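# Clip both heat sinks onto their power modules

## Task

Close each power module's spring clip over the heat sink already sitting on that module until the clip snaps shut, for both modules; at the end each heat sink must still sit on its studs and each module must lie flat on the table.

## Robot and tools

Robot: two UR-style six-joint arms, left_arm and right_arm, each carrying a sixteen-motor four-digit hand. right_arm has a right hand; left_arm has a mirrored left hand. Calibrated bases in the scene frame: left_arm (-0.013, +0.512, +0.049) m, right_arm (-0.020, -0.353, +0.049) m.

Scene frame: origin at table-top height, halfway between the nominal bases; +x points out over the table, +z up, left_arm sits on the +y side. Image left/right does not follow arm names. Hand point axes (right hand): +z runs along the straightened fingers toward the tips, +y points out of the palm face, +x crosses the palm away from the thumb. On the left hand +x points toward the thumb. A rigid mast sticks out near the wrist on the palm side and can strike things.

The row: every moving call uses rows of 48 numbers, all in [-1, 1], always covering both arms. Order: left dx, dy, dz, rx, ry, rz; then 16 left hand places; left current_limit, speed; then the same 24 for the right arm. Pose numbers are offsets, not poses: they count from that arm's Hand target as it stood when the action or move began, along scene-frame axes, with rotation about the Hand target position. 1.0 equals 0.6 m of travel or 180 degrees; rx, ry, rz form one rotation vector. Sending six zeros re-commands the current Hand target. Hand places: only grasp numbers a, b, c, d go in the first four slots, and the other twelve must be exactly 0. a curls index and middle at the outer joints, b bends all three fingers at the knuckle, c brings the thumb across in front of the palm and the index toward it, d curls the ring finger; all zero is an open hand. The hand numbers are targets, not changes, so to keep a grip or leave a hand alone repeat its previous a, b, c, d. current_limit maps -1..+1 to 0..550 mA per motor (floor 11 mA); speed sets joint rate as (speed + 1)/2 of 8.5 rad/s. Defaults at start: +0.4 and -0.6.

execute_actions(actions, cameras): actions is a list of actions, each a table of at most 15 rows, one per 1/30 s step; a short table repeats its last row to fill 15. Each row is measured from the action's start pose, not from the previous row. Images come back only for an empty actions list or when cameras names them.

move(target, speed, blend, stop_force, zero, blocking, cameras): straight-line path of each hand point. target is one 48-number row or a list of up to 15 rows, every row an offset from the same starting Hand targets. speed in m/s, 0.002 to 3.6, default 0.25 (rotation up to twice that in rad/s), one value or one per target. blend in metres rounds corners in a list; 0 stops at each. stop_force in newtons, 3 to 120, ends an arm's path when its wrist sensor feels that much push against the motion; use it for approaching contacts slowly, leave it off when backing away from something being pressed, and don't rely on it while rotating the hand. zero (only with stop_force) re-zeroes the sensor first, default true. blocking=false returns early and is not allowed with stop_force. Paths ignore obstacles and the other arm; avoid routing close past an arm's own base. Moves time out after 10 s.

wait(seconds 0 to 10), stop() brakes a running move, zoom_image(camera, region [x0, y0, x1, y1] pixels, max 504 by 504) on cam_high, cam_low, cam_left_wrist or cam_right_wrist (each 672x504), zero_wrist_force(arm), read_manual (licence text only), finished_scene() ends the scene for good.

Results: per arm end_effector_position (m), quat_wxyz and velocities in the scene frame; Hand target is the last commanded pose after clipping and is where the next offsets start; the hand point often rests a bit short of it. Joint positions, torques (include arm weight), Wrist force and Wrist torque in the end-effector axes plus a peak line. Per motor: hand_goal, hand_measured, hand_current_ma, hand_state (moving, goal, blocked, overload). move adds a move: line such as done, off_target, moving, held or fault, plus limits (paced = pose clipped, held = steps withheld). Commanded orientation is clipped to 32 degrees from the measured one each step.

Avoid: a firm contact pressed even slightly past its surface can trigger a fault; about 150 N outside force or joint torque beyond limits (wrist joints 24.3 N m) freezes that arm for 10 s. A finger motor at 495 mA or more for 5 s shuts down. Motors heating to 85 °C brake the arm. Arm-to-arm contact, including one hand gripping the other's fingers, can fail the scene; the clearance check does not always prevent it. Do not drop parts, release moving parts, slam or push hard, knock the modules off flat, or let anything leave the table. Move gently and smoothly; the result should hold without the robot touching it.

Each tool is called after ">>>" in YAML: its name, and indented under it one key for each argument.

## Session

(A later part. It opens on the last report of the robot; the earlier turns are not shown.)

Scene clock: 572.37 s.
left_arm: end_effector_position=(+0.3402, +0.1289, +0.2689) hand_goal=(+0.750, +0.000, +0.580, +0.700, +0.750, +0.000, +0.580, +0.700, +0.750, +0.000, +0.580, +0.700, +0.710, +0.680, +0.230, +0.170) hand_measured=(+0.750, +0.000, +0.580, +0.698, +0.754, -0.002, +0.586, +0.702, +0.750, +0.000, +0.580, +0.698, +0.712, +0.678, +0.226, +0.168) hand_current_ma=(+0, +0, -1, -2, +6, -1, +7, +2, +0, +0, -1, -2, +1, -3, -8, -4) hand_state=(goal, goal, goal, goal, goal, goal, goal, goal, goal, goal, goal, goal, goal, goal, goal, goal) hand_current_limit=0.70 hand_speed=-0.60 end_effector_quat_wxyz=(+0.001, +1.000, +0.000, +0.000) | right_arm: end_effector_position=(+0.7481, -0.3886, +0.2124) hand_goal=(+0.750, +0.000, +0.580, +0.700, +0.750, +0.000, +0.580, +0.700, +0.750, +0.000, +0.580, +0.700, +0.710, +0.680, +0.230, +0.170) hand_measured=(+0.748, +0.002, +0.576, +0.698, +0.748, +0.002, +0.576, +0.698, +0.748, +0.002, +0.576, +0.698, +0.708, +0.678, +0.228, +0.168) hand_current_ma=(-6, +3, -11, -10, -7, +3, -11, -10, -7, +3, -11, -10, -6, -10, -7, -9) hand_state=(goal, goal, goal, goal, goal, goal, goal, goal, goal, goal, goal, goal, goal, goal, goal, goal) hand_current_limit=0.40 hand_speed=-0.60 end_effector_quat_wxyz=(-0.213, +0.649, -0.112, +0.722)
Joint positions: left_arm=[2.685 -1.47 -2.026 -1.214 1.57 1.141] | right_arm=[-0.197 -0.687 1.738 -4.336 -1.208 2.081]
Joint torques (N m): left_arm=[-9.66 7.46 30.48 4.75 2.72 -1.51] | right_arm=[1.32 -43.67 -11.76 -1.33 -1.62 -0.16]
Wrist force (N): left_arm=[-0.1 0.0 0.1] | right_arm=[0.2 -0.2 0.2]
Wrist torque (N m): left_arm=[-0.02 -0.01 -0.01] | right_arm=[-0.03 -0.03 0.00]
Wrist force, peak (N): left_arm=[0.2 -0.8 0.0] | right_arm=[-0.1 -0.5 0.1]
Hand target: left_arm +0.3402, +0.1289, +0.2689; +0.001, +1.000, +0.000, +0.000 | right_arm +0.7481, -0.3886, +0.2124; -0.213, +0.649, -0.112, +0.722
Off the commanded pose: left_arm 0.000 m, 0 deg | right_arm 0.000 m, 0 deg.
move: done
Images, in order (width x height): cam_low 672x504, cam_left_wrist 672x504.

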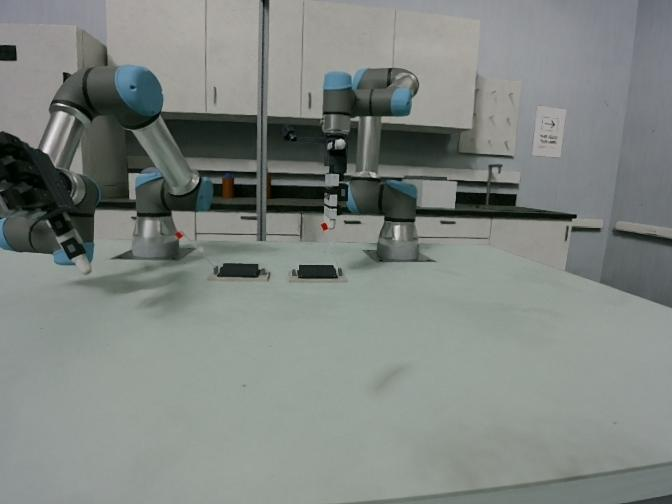

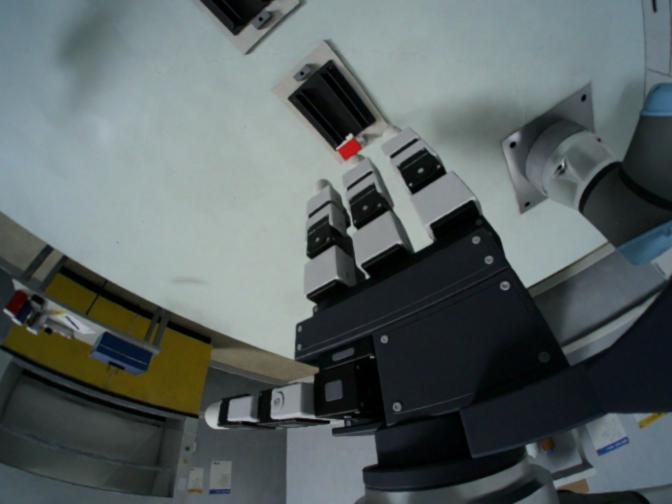

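>>> move:
  target:
    - [0.0017, -0.0477, -0.0132, 0, 0, 0, 0,0,0,0, 0,0,0,0, 0,0,0,0, 0,0,0,0, 0.7, -0.6, 0,0,0,0,0,0, 0,0,0,0, 0,0,0,0, 0,0,0,0, 0,0,0,0, 0.4, -0.6]
    - [0.002, -0.0898, -0.0405, 0, 0, 0, 0,0,0,0, 0,0,0,0, 0,0,0,0, 0,0,0,0, 0.7, -0.6, 0,0,0,0,0,0, 0,0,0,0, 0,0,0,0, 0,0,0,0, 0,0,0,0, 0.4, -0.6]
    - [0.002, -0.1292, -0.0828, 0, 0, 0, 0,0,0,0, 0,0,0,0, 0,0,0,0, 0,0,0,0, 0.7, -0.6, 0,0,0,0,0,0, 0,0,0,0, 0,0,0,0, 0,0,0,0, 0,0,0,0, 0.4, -0.6]
  speed: 0.05
  blend: [0.01, 0.01, 0]
  stop_force: 12
  cameras: ["cam_low", "cam_left_wrist"]

>>> zoom_image:
  camera: "cam_left_wrist"
  region: [230, 40, 430, 220]

>>> zoom_image:
  camera: "cam_low"
  region: [280, 210, 350, 290]

Scene clock: 599.27 s.
left_arm: end_effector_position=(+0.3414, +0.0514, +0.2192) hand_goal=(+0.750, +0.000, +0.580, +0.700, +0.750, +0.000, +0.580, +0.700, +0.750, +0.000, +0.580, +0.700, +0.710, +0.680, +0.230, +0.170) hand_measured=(+0.750, +0.000, +0.580, +0.698, +0.752, -0.002, +0.584, +0.702, +0.750, +0.000, +0.580, +0.698, +0.712, +0.678, +0.226, +0.168) hand_current_ma=(+0, +0, -1, -2, +3, -1, +5, +2, +0, +0, -1, -2, +1, -3, -8, -4) hand_state=(goal, goal, goal, goal, goal, goal, goal, goal, goal, goal, goal, goal, goal, goal, goal, goal) hand_current_limit=0.70 hand_speed=-0.60 end_effector_quat_wxyz=(+0.001, +1.000, +0.000, +0.000) | right_arm: end_effector_position=(+0.7481, -0.3886, +0.2124) hand_goal=(+0.750, +0.000, +0.580, +0.700, +0.750, +0.000, +0.580, +0.700, +0.750, +0.000, +0.580, +0.700, +0.710, +0.680, +0.230, +0.170) hand_measured=(+0.748, +0.002, +0.576, +0.698, +0.748, +0.002, +0.576, +0.698, +0.748, +0.002, +0.576, +0.698, +0.708, +0.678, +0.228, +0.168) hand_current_ma=(-6, +3, -11, -10, -7, +3, -11, -10, -7, +3, -11, -10, -6, -10, -7, -9) hand_state=(goal, goal, goal, goal, goal, goal, goal, goal, goal, goal, goal, goal, goal, goal, goal, goal) hand_current_limit=0.40 hand_speed=-0.60 end_effector_quat_wxyz=(-0.213, +0.649, -0.112, +0.722)
Joint positions: left_arm=[2.537 -1.661 -1.976 -1.074 1.57 0.992] | right_arm=[-0.197 -0.687 1.738 -4.336 -1.208 2.081]
Joint torques (N m): left_arm=[-9.56 14.13 28.8 4.61 2.67 -1.49] | right_arm=[0.38 -42.33 -11.07 -1.1 -1.74 -0.01]
Wrist force (N): left_arm=[-0.1 0.4 -0.1] | right_arm=[-0.2 -0.3 0.0]
Wrist torque (N m): left_arm=[0.02 -0.01 -0.02] | right_arm=[-0.03 0.02 -0.03]
Wrist force, peak (N): left_arm=[-0.1 0.8 0.3] | right_arm=[0.2 -0.5 0.1]
Hand target: left_arm +0.3414, +0.0514, +0.2192; +0.001, +1.000, +0.000, +0.000 | right_arm +0.7481, -0.3886, +0.2124; -0.213, +0.649, -0.112, +0.722
Off the commanded pose: left_arm 0.000 m, 0 deg | right_arm 0.000 m, 0 deg.
move: done
Images, in order (width x height): cam_low 672x504, cam_left_wrist 672x504.

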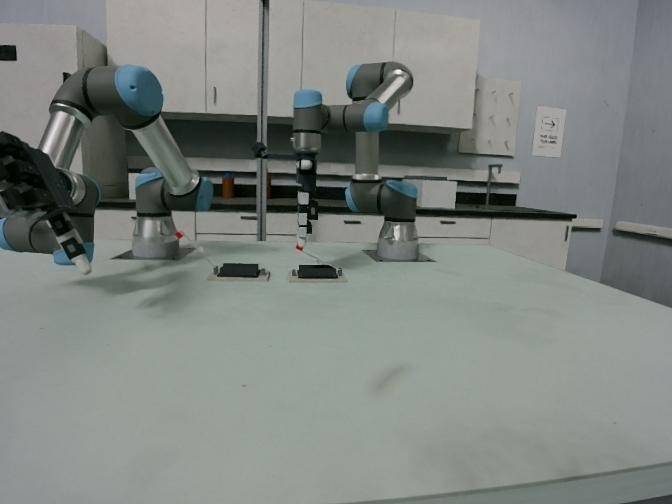

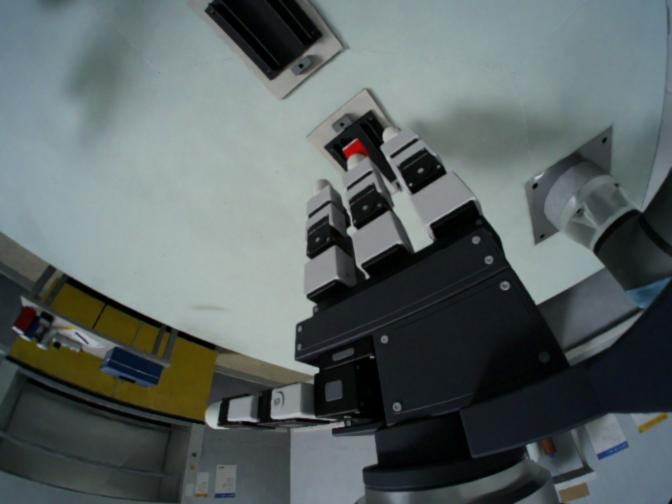

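Scaled by 2.520 from the camera's 672x504 image, which has a finer 960x720 frame.

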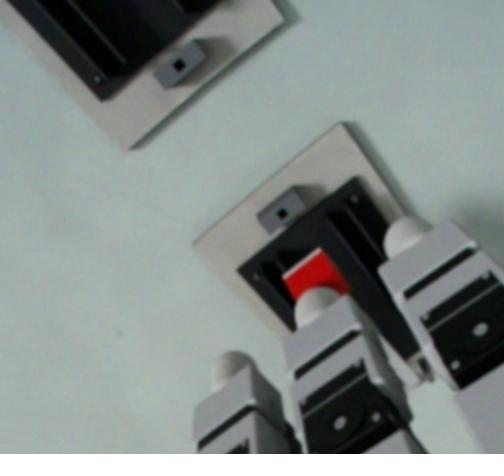

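Scaled by 6.300 from the camera's 672x504 image, which has a finer 960x720 frame.

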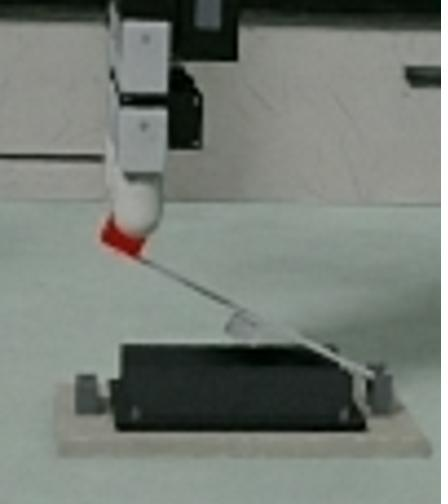

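>>> move:
  target:
    - [-0.002, -0.0195, -0.0335, 0, 0, 0, 0,0,0,0, 0,0,0,0, 0,0,0,0, 0,0,0,0, 0.7, -0.6, 0,0,0,0,0,0, 0,0,0,0, 0,0,0,0, 0,0,0,0, 0,0,0,0, 0.4, -0.6]
    - [-0.002, -0.0297, -0.0587, 0, 0, 0, 0,0,0,0, 0,0,0,0, 0,0,0,0, 0,0,0,0, 0.7, -0.6, 0,0,0,0,0,0, 0,0,0,0, 0,0,0,0, 0,0,0,0, 0,0,0,0, 0.4, -0.6]
    - [-0.002, -0.0358, -0.081, 0, 0, 0, 0,0,0,0, 0,0,0,0, 0,0,0,0, 0,0,0,0, 0.7, -0.6, 0,0,0,0,0,0, 0,0,0,0, 0,0,0,0, 0,0,0,0, 0,0,0,0, 0.4, -0.6]
  speed: 0.025
  blend: [0.005, 0.005, 0]
  stop_force: 40
  cameras: ["cam_low", "cam_left_wrist"]

>>> zoom_image:
  camera: "cam_left_wrist"
  region: [230, 40, 430, 220]

>>> zoom_image:
  camera: "cam_low"
  region: [280, 210, 350, 290]

Scene clock: 621.57 s.
left_arm: end_effector_position=(+0.3402, +0.0299, +0.1706) hand_goal=(+0.750, +0.000, +0.580, +0.700, +0.750, +0.000, +0.580, +0.700, +0.750, +0.000, +0.580, +0.700, +0.710, +0.680, +0.230, +0.170) hand_measured=(+0.750, +0.000, +0.580, +0.698, +0.752, -0.002, +0.584, +0.702, +0.750, +0.000, +0.580, +0.698, +0.712, +0.678, +0.226, +0.168) hand_current_ma=(+0, +0, -1, -2, +2, -1, +4, +2, +0, +0, -1, -2, +1, -3, -8, -4) hand_state=(goal, goal, goal, goal, goal, goal, goal, goal, goal, goal, goal, goal, goal, goal, goal, goal) hand_current_limit=0.70 hand_speed=-0.60 end_effector_quat_wxyz=(+0.001, +1.000, +0.000, +0.000) | right_arm: end_effector_position=(+0.7481, -0.3886, +0.2124) hand_goal=(+0.750, +0.000, +0.580, +0.700, +0.750, +0.000, +0.580, +0.700, +0.750, +0.000, +0.580, +0.700, +0.710, +0.680, +0.230, +0.170) hand_measured=(+0.748, +0.002, +0.576, +0.698, +0.748, +0.002, +0.576, +0.698, +0.748, +0.002, +0.576, +0.698, +0.708, +0.678, +0.228, +0.168) hand_current_ma=(-6, +3, -11, -10, -7, +3, -11, -10, -7, +3, -11, -10, -6, -10, -7, -9) hand_state=(goal, goal, goal, goal, goal, goal, goal, goal, goal, goal, goal, goal, goal, goal, goal, goal) hand_current_limit=0.40 hand_speed=-0.60 end_effector_quat_wxyz=(-0.213, +0.649, -0.112, +0.722)
Joint positions: left_arm=[2.499 -1.763 -2.002 -0.946 1.571 0.955] | right_arm=[-0.197 -0.687 1.738 -4.336 -1.208 2.081]
Joint torques (N m): left_arm=[-9.78 17.53 8.41 4.66 2.64 -1.46] | right_arm=[1.17 -42.22 -11.29 -0.99 -1.69 0.21]
Wrist force (N): left_arm=[0.0 0.1 0.3] | right_arm=[0.3 -0.2 0.2]
Wrist torque (N m): left_arm=[-0.08 0.00 0.00] | right_arm=[-0.04 -0.05 0.02]
Wrist force, peak (N): left_arm=[0.0 0.8 -0.1] | right_arm=[-0.3 -0.5 0.0]
Hand target: left_arm +0.3402, +0.0299, +0.1706; +0.001, +1.000, +0.000, +0.000 | right_arm +0.7481, -0.3886, +0.2124; -0.213, +0.649, -0.112, +0.722
Off the commanded pose: left_arm 0.000 m, 0 deg | right_arm 0.000 m, 0 deg.
move: done
Images, in order (width x height): cam_low 672x504, cam_left_wrist 672x504.

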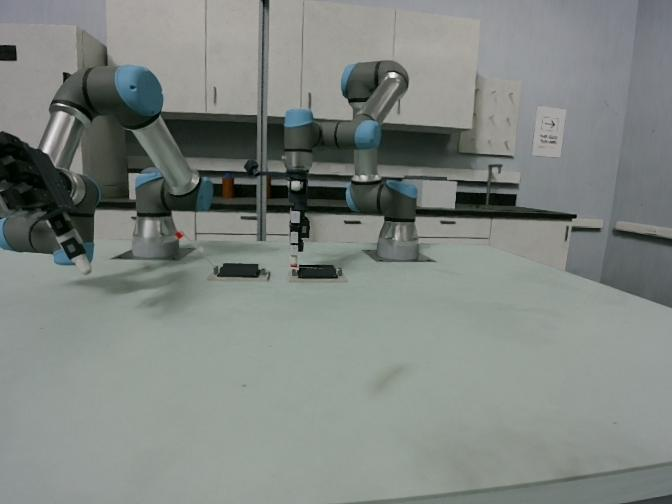

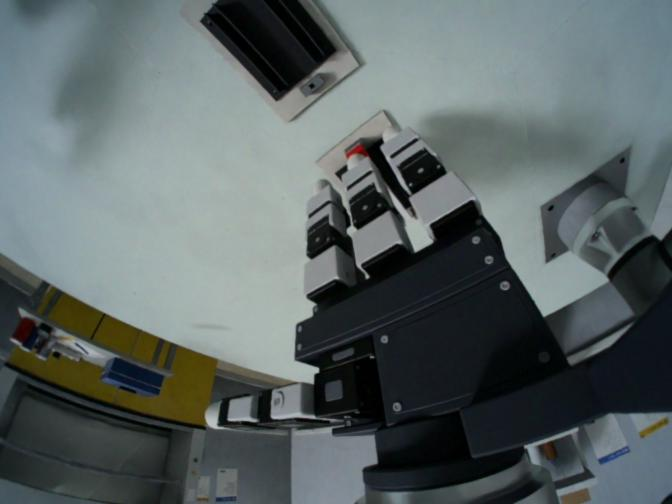

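Scaled by 2.520 from the camera's 672x504 image, which has a finer 960x720 frame.

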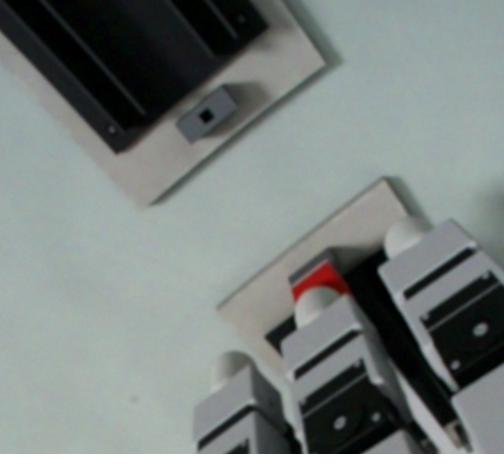

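Scaled by 6.300 from the camera's 672x504 image, which has a finer 960x720 frame.

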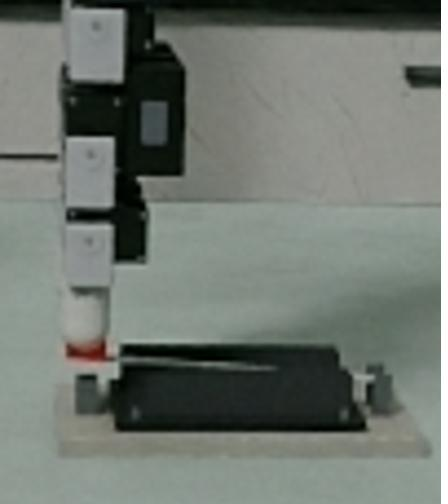

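>>> move:
  target: [0, -0.003, -0.05, 0, 0, 0, 0,0,0,0, 0,0,0,0, 0,0,0,0, 0,0,0,0, 0.7, -0.6, 0,0,0,0,0,0, 0,0,0,0, 0,0,0,0, 0,0,0,0, 0,0,0,0, 0.4, -0.6]
  speed: 0.015
  stop_force: 45
  cameras: ["cam_low", "cam_left_wrist"]

>>> zoom_image:
  camera: "cam_left_wrist"
  region: [230, 40, 430, 220]

>>> zoom_image:
  camera: "cam_low"
  region: [280, 210, 350, 290]

Scene clock: 629.83 s.
left_arm: end_effector_position=(+0.3402, +0.0291, +0.1587) hand_goal=(+0.750, +0.000, +0.580, +0.700, +0.750, +0.000, +0.580, +0.700, +0.750, +0.000, +0.580, +0.700, +0.710, +0.680, +0.230, +0.170) hand_measured=(+0.750, +0.000, +0.580, +0.698, +0.750, -0.006, +0.584, +0.702, +0.750, +0.000, +0.580, +0.698, +0.712, +0.678, +0.226, +0.168) hand_current_ma=(+0, +0, -1, -2, +0, -7, +6, +2, +0, +0, -1, -2, +1, -3, -8, -4) hand_state=(goal, goal, goal, goal, goal, goal, goal, goal, goal, goal, goal, goal, goal, goal, goal, goal) hand_current_limit=0.70 hand_speed=-0.60 end_effector_quat_wxyz=(+0.001, +1.000, +0.000, +0.001) | right_arm: end_effector_position=(+0.7481, -0.3886, +0.2124) hand_goal=(+0.750, +0.000, +0.580, +0.700, +0.750, +0.000, +0.580, +0.700, +0.750, +0.000, +0.580, +0.700, +0.710, +0.680, +0.230, +0.170) hand_measured=(+0.748, +0.002, +0.576, +0.698, +0.748, +0.002, +0.576, +0.698, +0.748, +0.002, +0.576, +0.698, +0.708, +0.678, +0.228, +0.168) hand_current_ma=(-6, +3, -11, -10, -7, +3, -11, -10, -7, +3, -11, -10, -6, -10, -7, -9) hand_state=(goal, goal, goal, goal, goal, goal, goal, goal, goal, goal, goal, goal, goal, goal, goal, goal) hand_current_limit=0.40 hand_speed=-0.60 end_effector_quat_wxyz=(-0.213, +0.649, -0.112, +0.722)
Joint positions: left_arm=[2.498 -1.783 -2.015 -0.913 1.571 0.954] | right_arm=[-0.197 -0.687 1.738 -4.336 -1.208 2.081]
Joint torques (N m): left_arm=[8.16 14 10.63 -4.08 2.71 1.04] | right_arm=[0.34 -42.55 -11.47 -1.22 -1.54 -0.15]
Wrist force (N): left_arm=[0.1 0.2 -43.9] | right_arm=[0.1 -0.1 -0.1]
Wrist torque (N m): left_arm=[3.40 -1.02 0.01] | right_arm=[0.00 -0.01 0.00]
Wrist force, peak (N): left_arm=[0.1 -0.1 -56.0] | right_arm=[-0.2 -0.4 -0.3]
Hand target: left_arm +0.3403, +0.0291, +0.1587; +0.001, +1.000, +0.000, +0.001 (not the last commanded pose) | right_arm +0.7481, -0.3886, +0.2124; -0.213, +0.649, -0.112, +0.722
Off the commanded pose: left_arm 0.018 m, 0 deg | right_arm 0.000 m, 0 deg.
move: contact (left_arm)
Images, in order (width x height): cam_low 672x504, cam_left_wrist 672x504.

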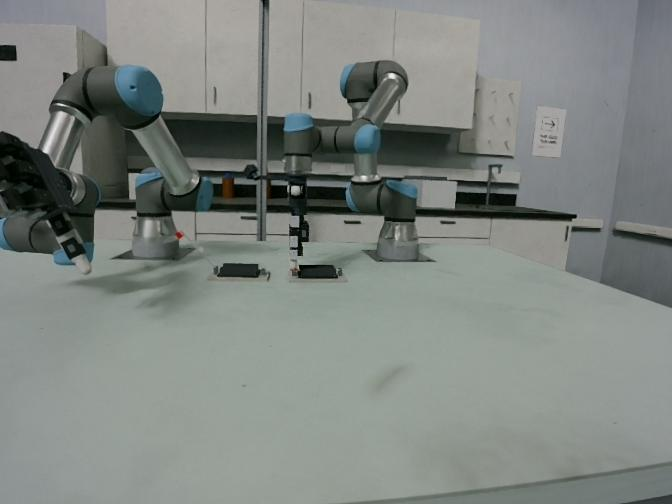

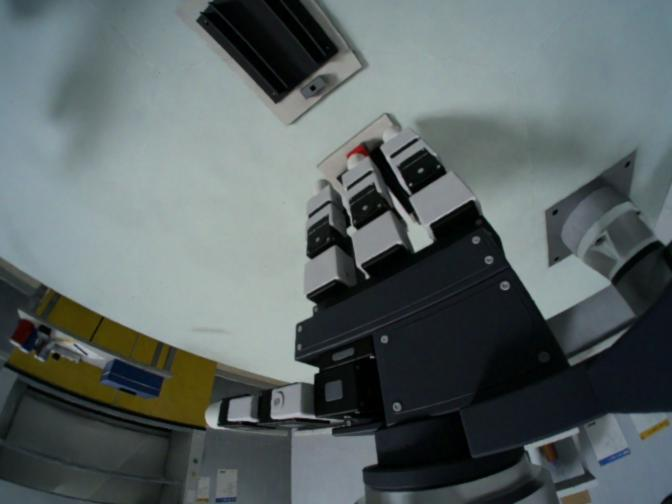

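Scaled by 2.520 from the camera's 672x504 image, which has a finer 960x720 frame.

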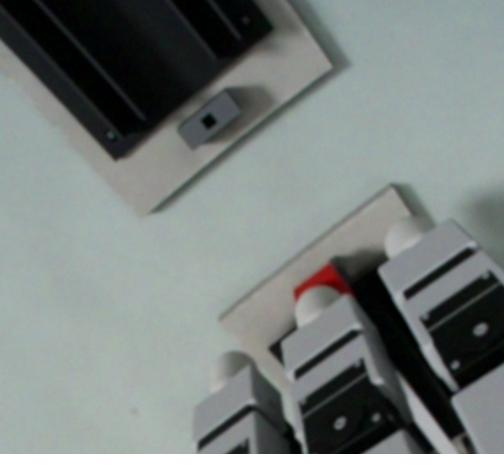

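Scaled by 6.300 from the camera's 672x504 image, which has a finer 960x720 frame.

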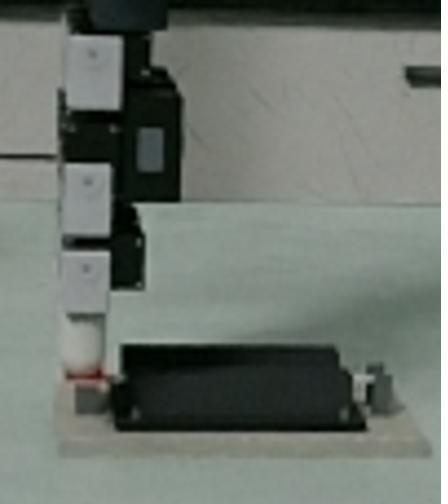

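>>> move:
  target: [0, 0, -0.015, 0, 0, 0, 0,0,0,0, 0,0,0,0, 0,0,0,0, 0,0,0,0, 0.7, -0.6, 0,0,0,0,0,0, 0,0,0,0, 0,0,0,0, 0,0,0,0, 0,0,0,0, 0.4, -0.6]
  speed: 0.008
  stop_force: 65
  zero: false
  cameras: ["cam_low", "cam_left_wrist"]

>>> zoom_image:
  camera: "cam_left_wrist"
  region: [280, 90, 400, 190]

>>> zoom_image:
  camera: "cam_low"
  region: [285, 245, 350, 290]

Scene clock: 641.50 s.
left_arm: end_effector_position=(+0.3404, +0.0290, +0.1580) hand_goal=(+0.750, +0.000, +0.580, +0.700, +0.750, +0.000, +0.580, +0.700, +0.750, +0.000, +0.580, +0.700, +0.710, +0.680, +0.230, +0.170) hand_measured=(+0.750, +0.000, +0.580, +0.698, +0.750, -0.010, +0.586, +0.702, +0.750, +0.000, +0.580, +0.698, +0.712, +0.678, +0.226, +0.168) hand_current_ma=(+0, +0, -1, -2, +1, -14, +10, +2, +0, +0, -1, -2, +1, -3, -8, -4) hand_state=(goal, goal, goal, goal, goal, goal, goal, goal, goal, goal, goal, goal, goal, goal, goal, goal) hand_current_limit=0.70 hand_speed=-0.60 end_effector_quat_wxyz=(+0.001, +1.000, +0.000, +0.001) | right_arm: end_effector_position=(+0.7481, -0.3886, +0.2124) hand_goal=(+0.750, +0.000, +0.580, +0.700, +0.750, +0.000, +0.580, +0.700, +0.750, +0.000, +0.580, +0.700, +0.710, +0.680, +0.230, +0.170) hand_measured=(+0.748, +0.002, +0.576, +0.698, +0.748, +0.002, +0.576, +0.698, +0.748, +0.002, +0.576, +0.698, +0.708, +0.678, +0.228, +0.168) hand_current_ma=(-6, +3, -11, -10, -7, +3, -11, -10, -7, +3, -11, -10, -6, -10, -7, -9) hand_state=(goal, goal, goal, goal, goal, goal, goal, goal, goal, goal, goal, goal, goal, goal, goal, goal) hand_current_limit=0.40 hand_speed=-0.60 end_effector_quat_wxyz=(-0.213, +0.649, -0.112, +0.722)
Joint positions: left_arm=[2.498 -1.784 -2.016 -0.91 1.571 0.954] | right_arm=[-0.197 -0.687 1.738 -4.336 -1.208 2.081]
Joint torques (N m): left_arm=[8.63 3.9 2.03 -6.04 2.64 1.13] | right_arm=[0.81 -41.96 -12.12 -1.15 -1.58 -0.13]
Wrist force (N): left_arm=[0.3 0.0 -65.5] | right_arm=[-0.1 -0.2 0.1]
Wrist torque (N m): left_arm=[5.07 -1.51 0.04] | right_arm=[-0.02 0.01 -0.02]
Wrist force, peak (N): left_arm=[0.4 -0.2 -73.3] | right_arm=[0.0 -0.4 0.3]
Hand target: left_arm +0.3404, +0.0290, +0.1580; +0.001, +1.000, +0.000, +0.001 (not the last commanded pose) | right_arm +0.7481, -0.3886, +0.2124; -0.213, +0.649, -0.112, +0.722
Off the commanded pose: left_arm 0.008 m, 0 deg | right_arm 0.000 m, 0 deg.
move: contact (left_arm)
Images, in order (width x height): cam_low 672x504, cam_left_wrist 672x504.

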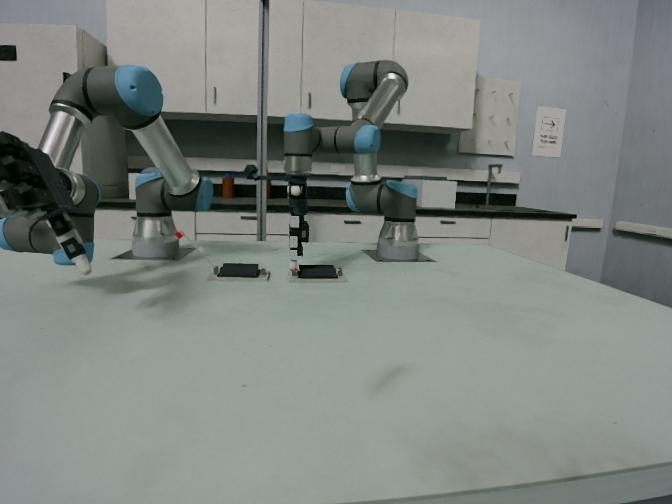

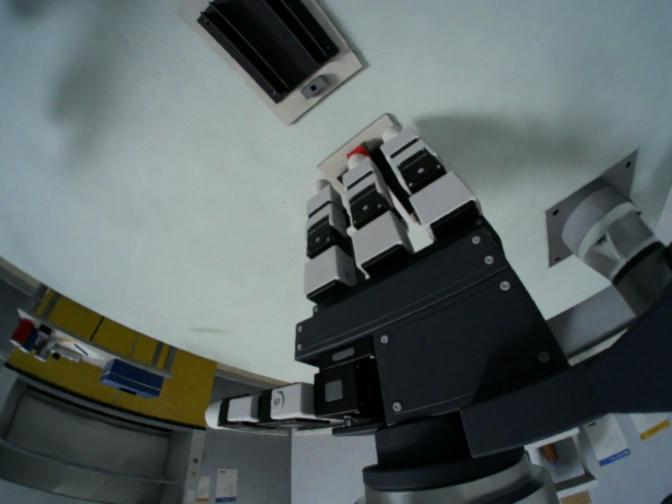

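Scaled by 4.200 from the camera's 672x504 image, which has a finer 960x720 frame.

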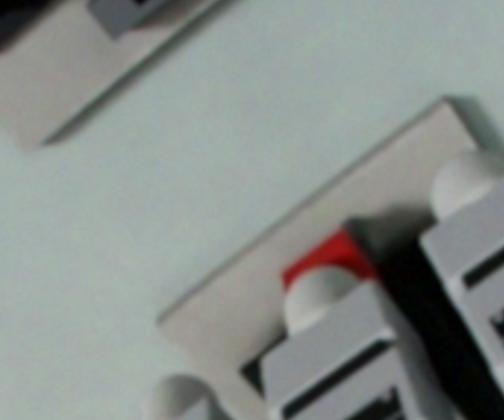

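Scaled by 7.754 from the camera's 672x504 image, which has a finer 960x720 frame.

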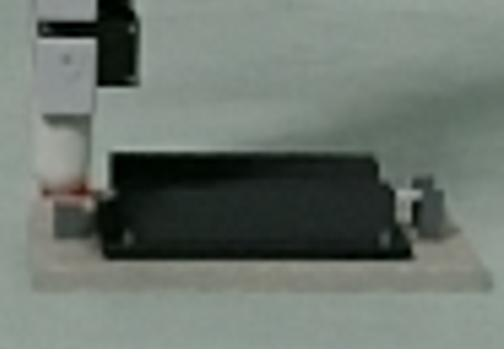

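>>> move:
  target: [0, 0, 0.02, 0, 0, 0, 0,0,0,0, 0,0,0,0, 0,0,0,0, 0,0,0,0, 0.7, -0.6, 0,0,0,0,0,0, 0,0,0,0, 0,0,0,0, 0,0,0,0, 0,0,0,0, 0.4, -0.6]
  speed: 0.03
  cameras: ["cam_low", "cam_left_wrist"]

>>> zoom_image:
  camera: "cam_left_wrist"
  region: [280, 90, 400, 190]

>>> zoom_image:
  camera: "cam_low"
  region: [285, 245, 350, 290]

Scene clock: 648.67 s.
left_arm: end_effector_position=(+0.3404, +0.0290, +0.1699) hand_goal=(+0.750, +0.000, +0.580, +0.700, +0.750, +0.000, +0.580, +0.700, +0.750, +0.000, +0.580, +0.700, +0.710, +0.680, +0.230, +0.170) hand_measured=(+0.750, +0.000, +0.580, +0.698, +0.748, -0.002, +0.582, +0.702, +0.750, +0.000, +0.580, +0.698, +0.712, +0.678, +0.226, +0.168) hand_current_ma=(+0, +0, -1, -2, -1, -1, +3, +2, +0, +0, -1, -2, +1, -3, -8, -4) hand_state=(goal, goal, goal, goal, goal, goal, goal, goal, goal, goal, goal, goal, goal, goal, goal, goal) hand_current_limit=0.70 hand_speed=-0.60 end_effector_quat_wxyz=(+0.001, +1.000, +0.000, +0.001) | right_arm: end_effector_position=(+0.7481, -0.3886, +0.2124) hand_goal=(+0.750, +0.000, +0.580, +0.700, +0.750, +0.000, +0.580, +0.700, +0.750, +0.000, +0.580, +0.700, +0.710, +0.680, +0.230, +0.170) hand_measured=(+0.748, +0.002, +0.576, +0.698, +0.748, +0.002, +0.576, +0.698, +0.748, +0.002, +0.576, +0.698, +0.708, +0.678, +0.228, +0.168) hand_current_ma=(-6, +3, -11, -10, -7, +3, -11, -10, -7, +3, -11, -10, -6, -10, -7, -9) hand_state=(goal, goal, goal, goal, goal, goal, goal, goal, goal, goal, goal, goal, goal, goal, goal, goal) hand_current_limit=0.40 hand_speed=-0.60 end_effector_quat_wxyz=(-0.213, +0.649, -0.112, +0.722)
Joint positions: left_arm=[2.498 -1.765 -2.002 -0.943 1.571 0.954] | right_arm=[-0.197 -0.687 1.738 -4.336 -1.208 2.081]
Joint torques (N m): left_arm=[3.99 34.64 27.4 0.03 1.85 0.86] | right_arm=[1.53 -42.55 -11.81 -1.21 -1.47 -0.06]
Wrist force (N): left_arm=[0.0 0.2 0.1] | right_arm=[-0.2 -0.2 -0.2]
Wrist torque (N m): left_arm=[-0.08 0.01 0.00] | right_arm=[0.00 0.03 -0.03]
Wrist force, peak (N): left_arm=[0.3 -0.1 -65.7] | right_arm=[-0.1 -0.4 0.5]
Hand target: left_arm +0.3404, +0.0290, +0.1700; +0.001, +1.000, +0.000, +0.001 | right_arm +0.7481, -0.3886, +0.2124; -0.213, +0.649, -0.112, +0.722
Off the commanded pose: left_arm 0.000 m, 0 deg | right_arm 0.000 m, 0 deg.
move: done
Images, in order (width x height): cam_low 672x504, cam_left_wrist 672x504.

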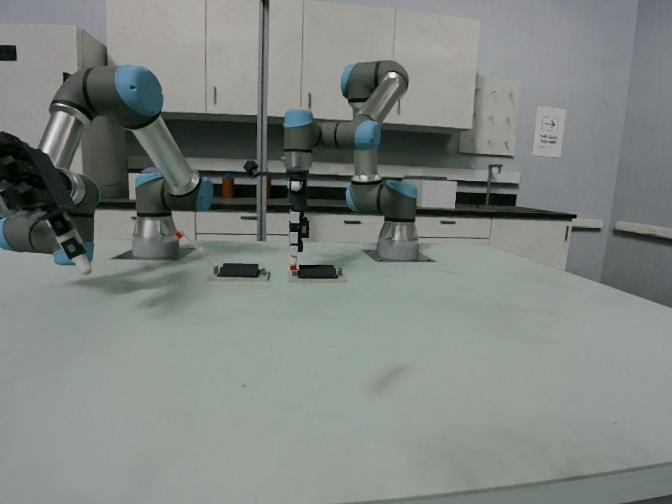

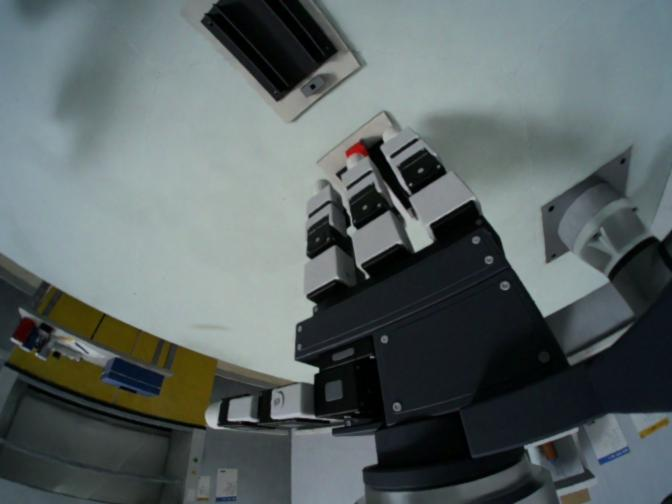

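Scaled by 4.200 from the camera's 672x504 image, which has a finer 960x720 frame.

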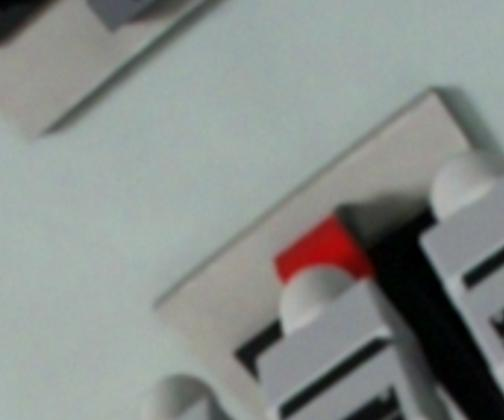

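Scaled by 7.754 from the camera's 672x504 image, which has a finer 960x720 frame.

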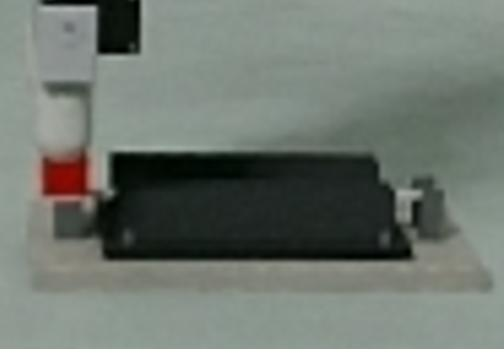

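>>> move:
  target: [0, 0.0, 0.15, 0, 0, 0, 0,0,0,0, 0,0,0,0, 0,0,0,0, 0,0,0,0, 0.7, -0.6, 0,0,0,0,0,0, 0,0,0,0, 0,0,0,0, 0,0,0,0, 0,0,0,0, 0.4, -0.6]
  speed: 0.08
  cameras: ["cam_high", "cam_low", "cam_left_wrist"]

>>> zoom_image:
  camera: "cam_left_wrist"
  region: [280, 50, 420, 170]

>>> zoom_image:
  camera: "cam_low"
  region: [285, 245, 350, 290]

Scene clock: 657.63 s.
left_arm: end_effector_position=(+0.3404, +0.0290, +0.2599) hand_goal=(+0.750, +0.000, +0.580, +0.700, +0.750, +0.000, +0.580, +0.700, +0.750, +0.000, +0.580, +0.700, +0.710, +0.680, +0.230, +0.170) hand_measured=(+0.750, +0.000, +0.580, +0.698, +0.748, -0.002, +0.582, +0.702, +0.750, +0.000, +0.580, +0.698, +0.712, +0.678, +0.226, +0.168) hand_current_ma=(+0, +0, -1, -2, -1, -1, +3, +2, +0, +0, -1, -2, +1, -3, -8, -4) hand_state=(goal, goal, goal, goal, goal, goal, goal, goal, goal, goal, goal, goal, goal, goal, goal, goal) hand_current_limit=0.70 hand_speed=-0.60 end_effector_quat_wxyz=(+0.001, +1.000, +0.000, +0.001) | right_arm: end_effector_position=(+0.7481, -0.3886, +0.2124) hand_goal=(+0.750, +0.000, +0.580, +0.700, +0.750, +0.000, +0.580, +0.700, +0.750, +0.000, +0.580, +0.700, +0.710, +0.680, +0.230, +0.170) hand_measured=(+0.748, +0.002, +0.576, +0.698, +0.748, +0.002, +0.576, +0.698, +0.748, +0.002, +0.576, +0.698, +0.708, +0.678, +0.228, +0.168) hand_current_ma=(-6, +3, -11, -10, -7, +3, -11, -10, -7, +3, -11, -10, -6, -10, -7, -9) hand_state=(goal, goal, goal, goal, goal, goal, goal, goal, goal, goal, goal, goal, goal, goal, goal, goal) hand_current_limit=0.40 hand_speed=-0.60 end_effector_quat_wxyz=(-0.213, +0.649, -0.112, +0.722)
Joint positions: left_arm=[2.498 -1.656 -1.867 -1.187 1.57 0.953] | right_arm=[-0.197 -0.687 1.738 -4.336 -1.208 2.081]
Joint torques (N m): left_arm=[-0.43 32.32 29.71 0.6 0.99 1.1] | right_arm=[0.11 -43.01 -10.96 -1.25 -1.61 -0.13]
Wrist force (N): left_arm=[-0.1 0.5 0.3] | right_arm=[0.1 0.1 -0.1]
Wrist torque (N m): left_arm=[-0.01 -0.01 -0.03] | right_arm=[0.02 -0.01 0.00]
Wrist force, peak (N): left_arm=[-0.1 0.6 -0.5] | right_arm=[-0.2 -0.5 0.2]
Hand target: left_arm +0.3404, +0.0290, +0.2600; +0.001, +1.000, +0.000, +0.001 | right_arm +0.7481, -0.3886, +0.2124; -0.213, +0.649, -0.112, +0.722
Off the commanded pose: left_arm 0.000 m, 0 deg | right_arm 0.000 m, 0 deg.
move: done
Images, in order (width x height): cam_high 672x504, cam_low 672x504, cam_left_wrist 672x504.

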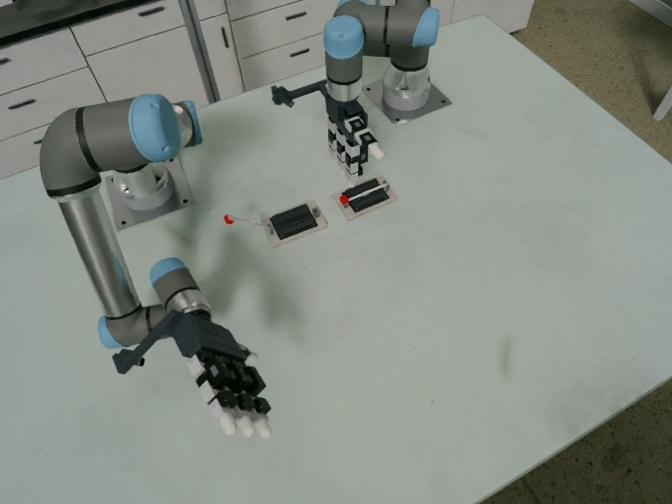

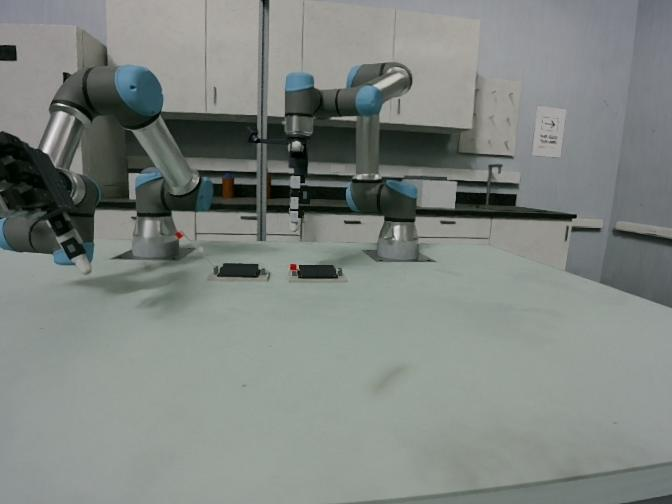

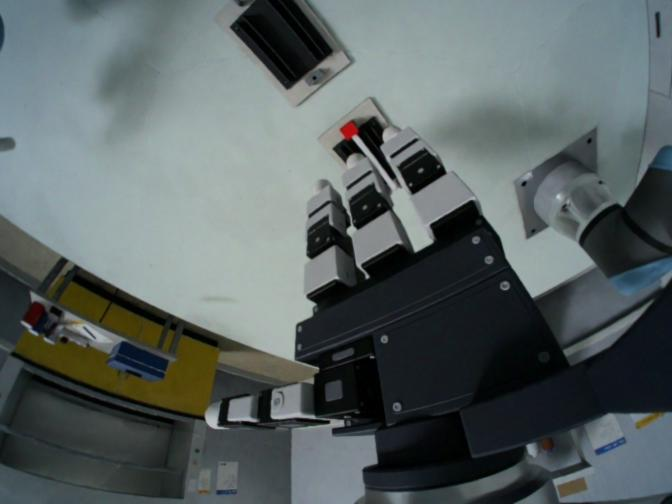

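Scaled by 3.600 from the camera's 672x504 image, which has a finer 960x720 frame.

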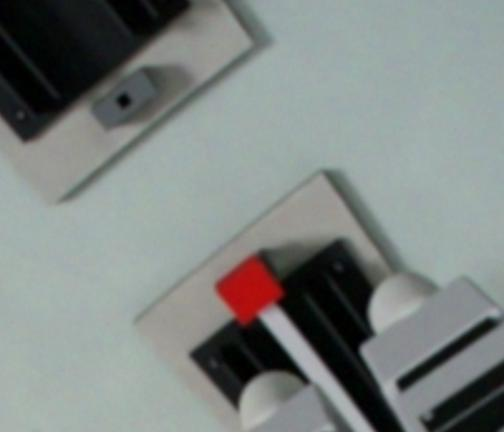

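Scaled by 7.754 from the camera's 672x504 image, which has a finer 960x720 frame.

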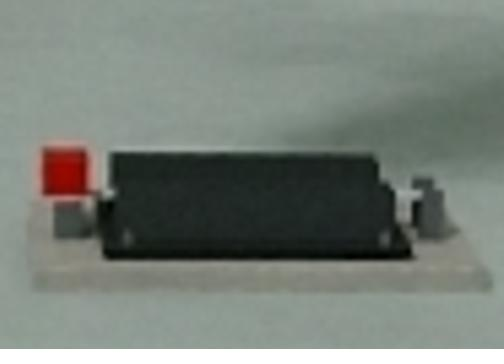

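>>> move:
  target: [0.0, 0.5017, 0.1667, 0, 0, 0, 0,0,0,0, 0,0,0,0, 0,0,0,0, 0,0,0,0, 0.4, -0.6, -0.2468, 0.0643, 0.2793, -0.0629, 0.5384, 0, 0,0,0,0, 0,0,0,0, 0,0,0,0, 0,0,0,0, 0.7, -0.6]
  speed: 0.3
  cameras: ["cam_high", "cam_right_wrist"]

Scene clock: 707.17 s.
left_arm: end_effector_position=(+0.3404, +0.3300, +0.3600) hand_goal=(+0.750, +0.000, +0.580, +0.700, +0.750, +0.000, +0.580, +0.700, +0.750, +0.000, +0.580, +0.700, +0.710, +0.680, +0.230, +0.170) hand_measured=(+0.750, +0.000, +0.580, +0.698, +0.748, -0.002, +0.582, +0.702, +0.750, +0.000, +0.580, +0.698, +0.712, +0.678, +0.226, +0.168) hand_current_ma=(+0, +0, -1, -2, -1, -1, +3, +2, +0, +0, -1, -2, +1, -3, -8, -4) hand_state=(goal, goal, goal, goal, goal, goal, goal, goal, goal, goal, goal, goal, goal, goal, goal, goal) hand_current_limit=0.40 hand_speed=-0.60 end_effector_quat_wxyz=(+0.001, +1.000, +0.000, +0.001) | right_arm: end_effector_position=(+0.6000, -0.3500, +0.3800) hand_goal=(+0.750, +0.000, +0.580, +0.700, +0.750, +0.000, +0.580, +0.700, +0.750, +0.000, +0.580, +0.700, +0.710, +0.680, +0.230, +0.170) hand_measured=(+0.748, +0.002, +0.576, +0.698, +0.748, +0.002, +0.576, +0.698, +0.748, +0.002, +0.576, +0.698, +0.708, +0.678, +0.228, +0.168) hand_current_ma=(-8, +3, -11, -10, -8, +3, -11, -9, -8, +3, -11, -9, -7, -10, -11, -9) hand_state=(goal, goal, goal, goal, goal, goal, goal, goal, goal, goal, goal, goal, goal, goal, goal, goal) hand_current_limit=0.70 hand_speed=-0.60 end_effector_quat_wxyz=(+0.000, +0.985, -0.171, +0.001)
Joint positions: left_arm=[3.227 -1.149 -2.019 -1.543 1.569 1.683] | right_arm=[-0.033 -1.164 1.145 -1.554 -1.571 1.826]
Joint torques (N m): left_arm=[10.15 12.84 31.76 0.22 -3.35 1.49] | right_arm=[8.41 -30.58 -28.17 0.35 -2.02 1.62]
Wrist force (N): left_arm=[-0.1 0.0 0.5] | right_arm=[-3.0 -0.3 -3.8]
Wrist torque (N m): left_arm=[-0.12 0.03 -0.21] | right_arm=[0.47 0.65 -0.48]
Wrist force, peak (N): left_arm=[-0.1 1.2 0.3] | right_arm=[-3.4 -0.6 -3.8]
Hand target: left_arm +0.3404, +0.3300, +0.3600; +0.001, +1.000, +0.000, +0.001 | right_arm +0.6000, -0.3500, +0.3800; +0.000, +0.985, -0.171, +0.001
Off the commanded pose: left_arm 0.000 m, 0 deg | right_arm 0.000 m, 0 deg.
move: done
Images, in order (width x height): cam_high 672x504, cam_right_wrist 672x504.

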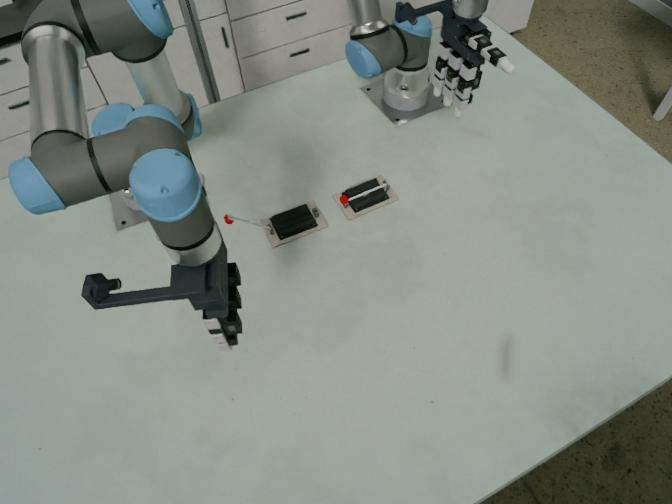

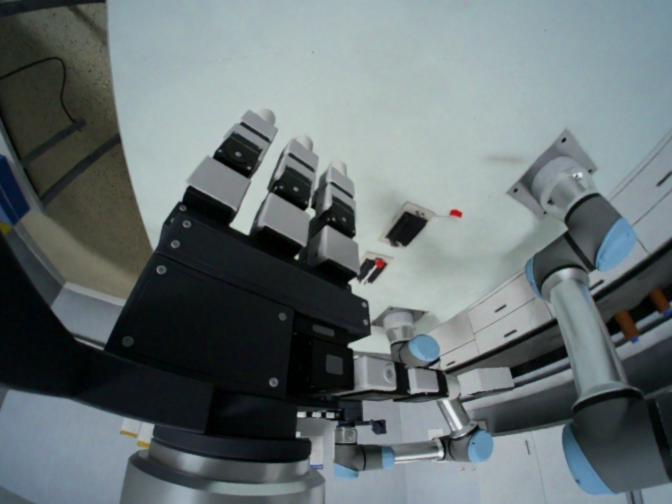

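>>> move:
  target: [0.0, 0, 0, 0, 0, 0, 0,0,0,0, 0,0,0,0, 0,0,0,0, 0,0,0,0, 0.4, -0.6, -0.42, 0.25, 0.0333, 0, 0, -0.8906, 0,0,0,0, 0,0,0,0, 0,0,0,0, 0,0,0,0, 0.7, -0.6]
  speed: 0.35
  cameras: ["cam_high", "cam_right_wrist"]

>>> zoom_image:
  camera: "cam_right_wrist"
  region: [170, 0, 472, 220]

Scene clock: 723.23 s.
left_arm: end_effector_position=(+0.3404, +0.3300, +0.3600) hand_goal=(+0.750, +0.000, +0.580, +0.700, +0.750, +0.000, +0.580, +0.700, +0.750, +0.000, +0.580, +0.700, +0.710, +0.680, +0.230, +0.170) hand_measured=(+0.750, +0.000, +0.580, +0.698, +0.748, -0.002, +0.582, +0.702, +0.750, +0.000, +0.580, +0.698, +0.712, +0.678, +0.226, +0.168) hand_current_ma=(+0, +0, -1, -2, -1, -1, +3, +2, +0, +0, -1, -2, +1, -3, -8, -4) hand_state=(goal, goal, goal, goal, goal, goal, goal, goal, goal, goal, goal, goal, goal, goal, goal, goal) hand_current_limit=0.40 hand_speed=-0.60 end_effector_quat_wxyz=(+0.001, +1.000, +0.000, +0.001) | right_arm: end_effector_position=(+0.3480, -0.2000, +0.4000) hand_goal=(+0.750, +0.000, +0.580, +0.700, +0.750, +0.000, +0.580, +0.700, +0.750, +0.000, +0.580, +0.700, +0.710, +0.680, +0.230, +0.170) hand_measured=(+0.748, +0.002, +0.576, +0.698, +0.748, +0.002, +0.576, +0.698, +0.748, +0.002, +0.576, +0.698, +0.708, +0.678, +0.228, +0.168) hand_current_ma=(-8, +3, -10, -10, -8, +3, -11, -9, -8, +3, -10, -9, -7, -10, -11, -9) hand_state=(goal, goal, goal, goal, goal, goal, goal, goal, goal, goal, goal, goal, goal, goal, goal, goal) hand_current_limit=0.70 hand_speed=-0.60 end_effector_quat_wxyz=(-0.001, -0.001, +1.000, +0.000)
Joint positions: left_arm=[3.227 -1.149 -2.019 -1.543 1.569 1.683] | right_arm=[-0.14 -1.97 1.903 -1.502 -1.571 4.517]
Joint torques (N m): left_arm=[10.47 12.54 30.42 0.36 -3.32 1.35] | right_arm=[7.87 -11.55 -15.75 0.36 -1.79 1.77]
Wrist force (N): left_arm=[0.0 0.1 0.1] | right_arm=[-3.3 -0.4 -3.7]
Wrist torque (N m): left_arm=[-0.08 0.00 -0.20] | right_arm=[0.42 0.70 -0.53]
Wrist force, peak (N): left_arm=[0.1 -0.1 0.7] | right_arm=[-3.3 -0.6 -4.4]
Hand target: left_arm +0.3404, +0.3300, +0.3600; +0.001, +1.000, +0.000, +0.001 | right_arm +0.3480, -0.2000, +0.4000; -0.001, +0.000, +1.000, +0.000
Off the commanded pose: left_arm 0.000 m, 0 deg | right_arm 0.000 m, 0 deg.
move: done
Images, in order (width x height): cam_high 672x504, cam_right_wrist 672x504.

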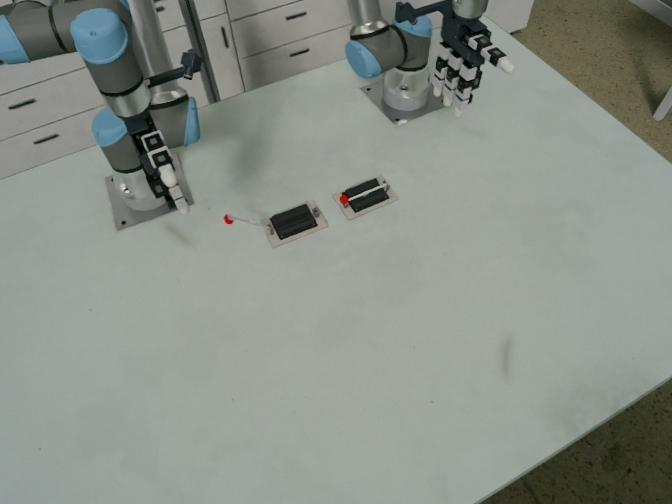

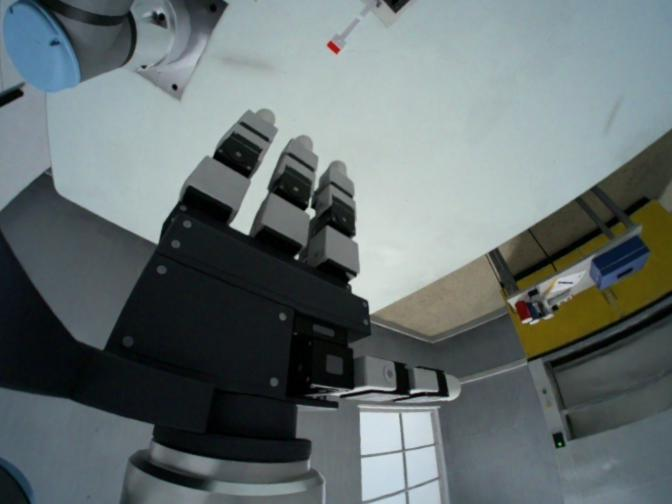

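Scaled by 1.669 from the camera's 672x504 image, which has a finer 960x720 frame.

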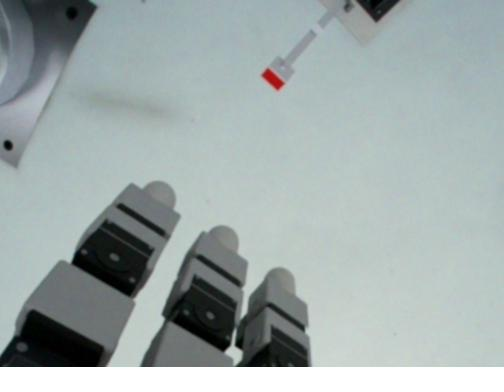

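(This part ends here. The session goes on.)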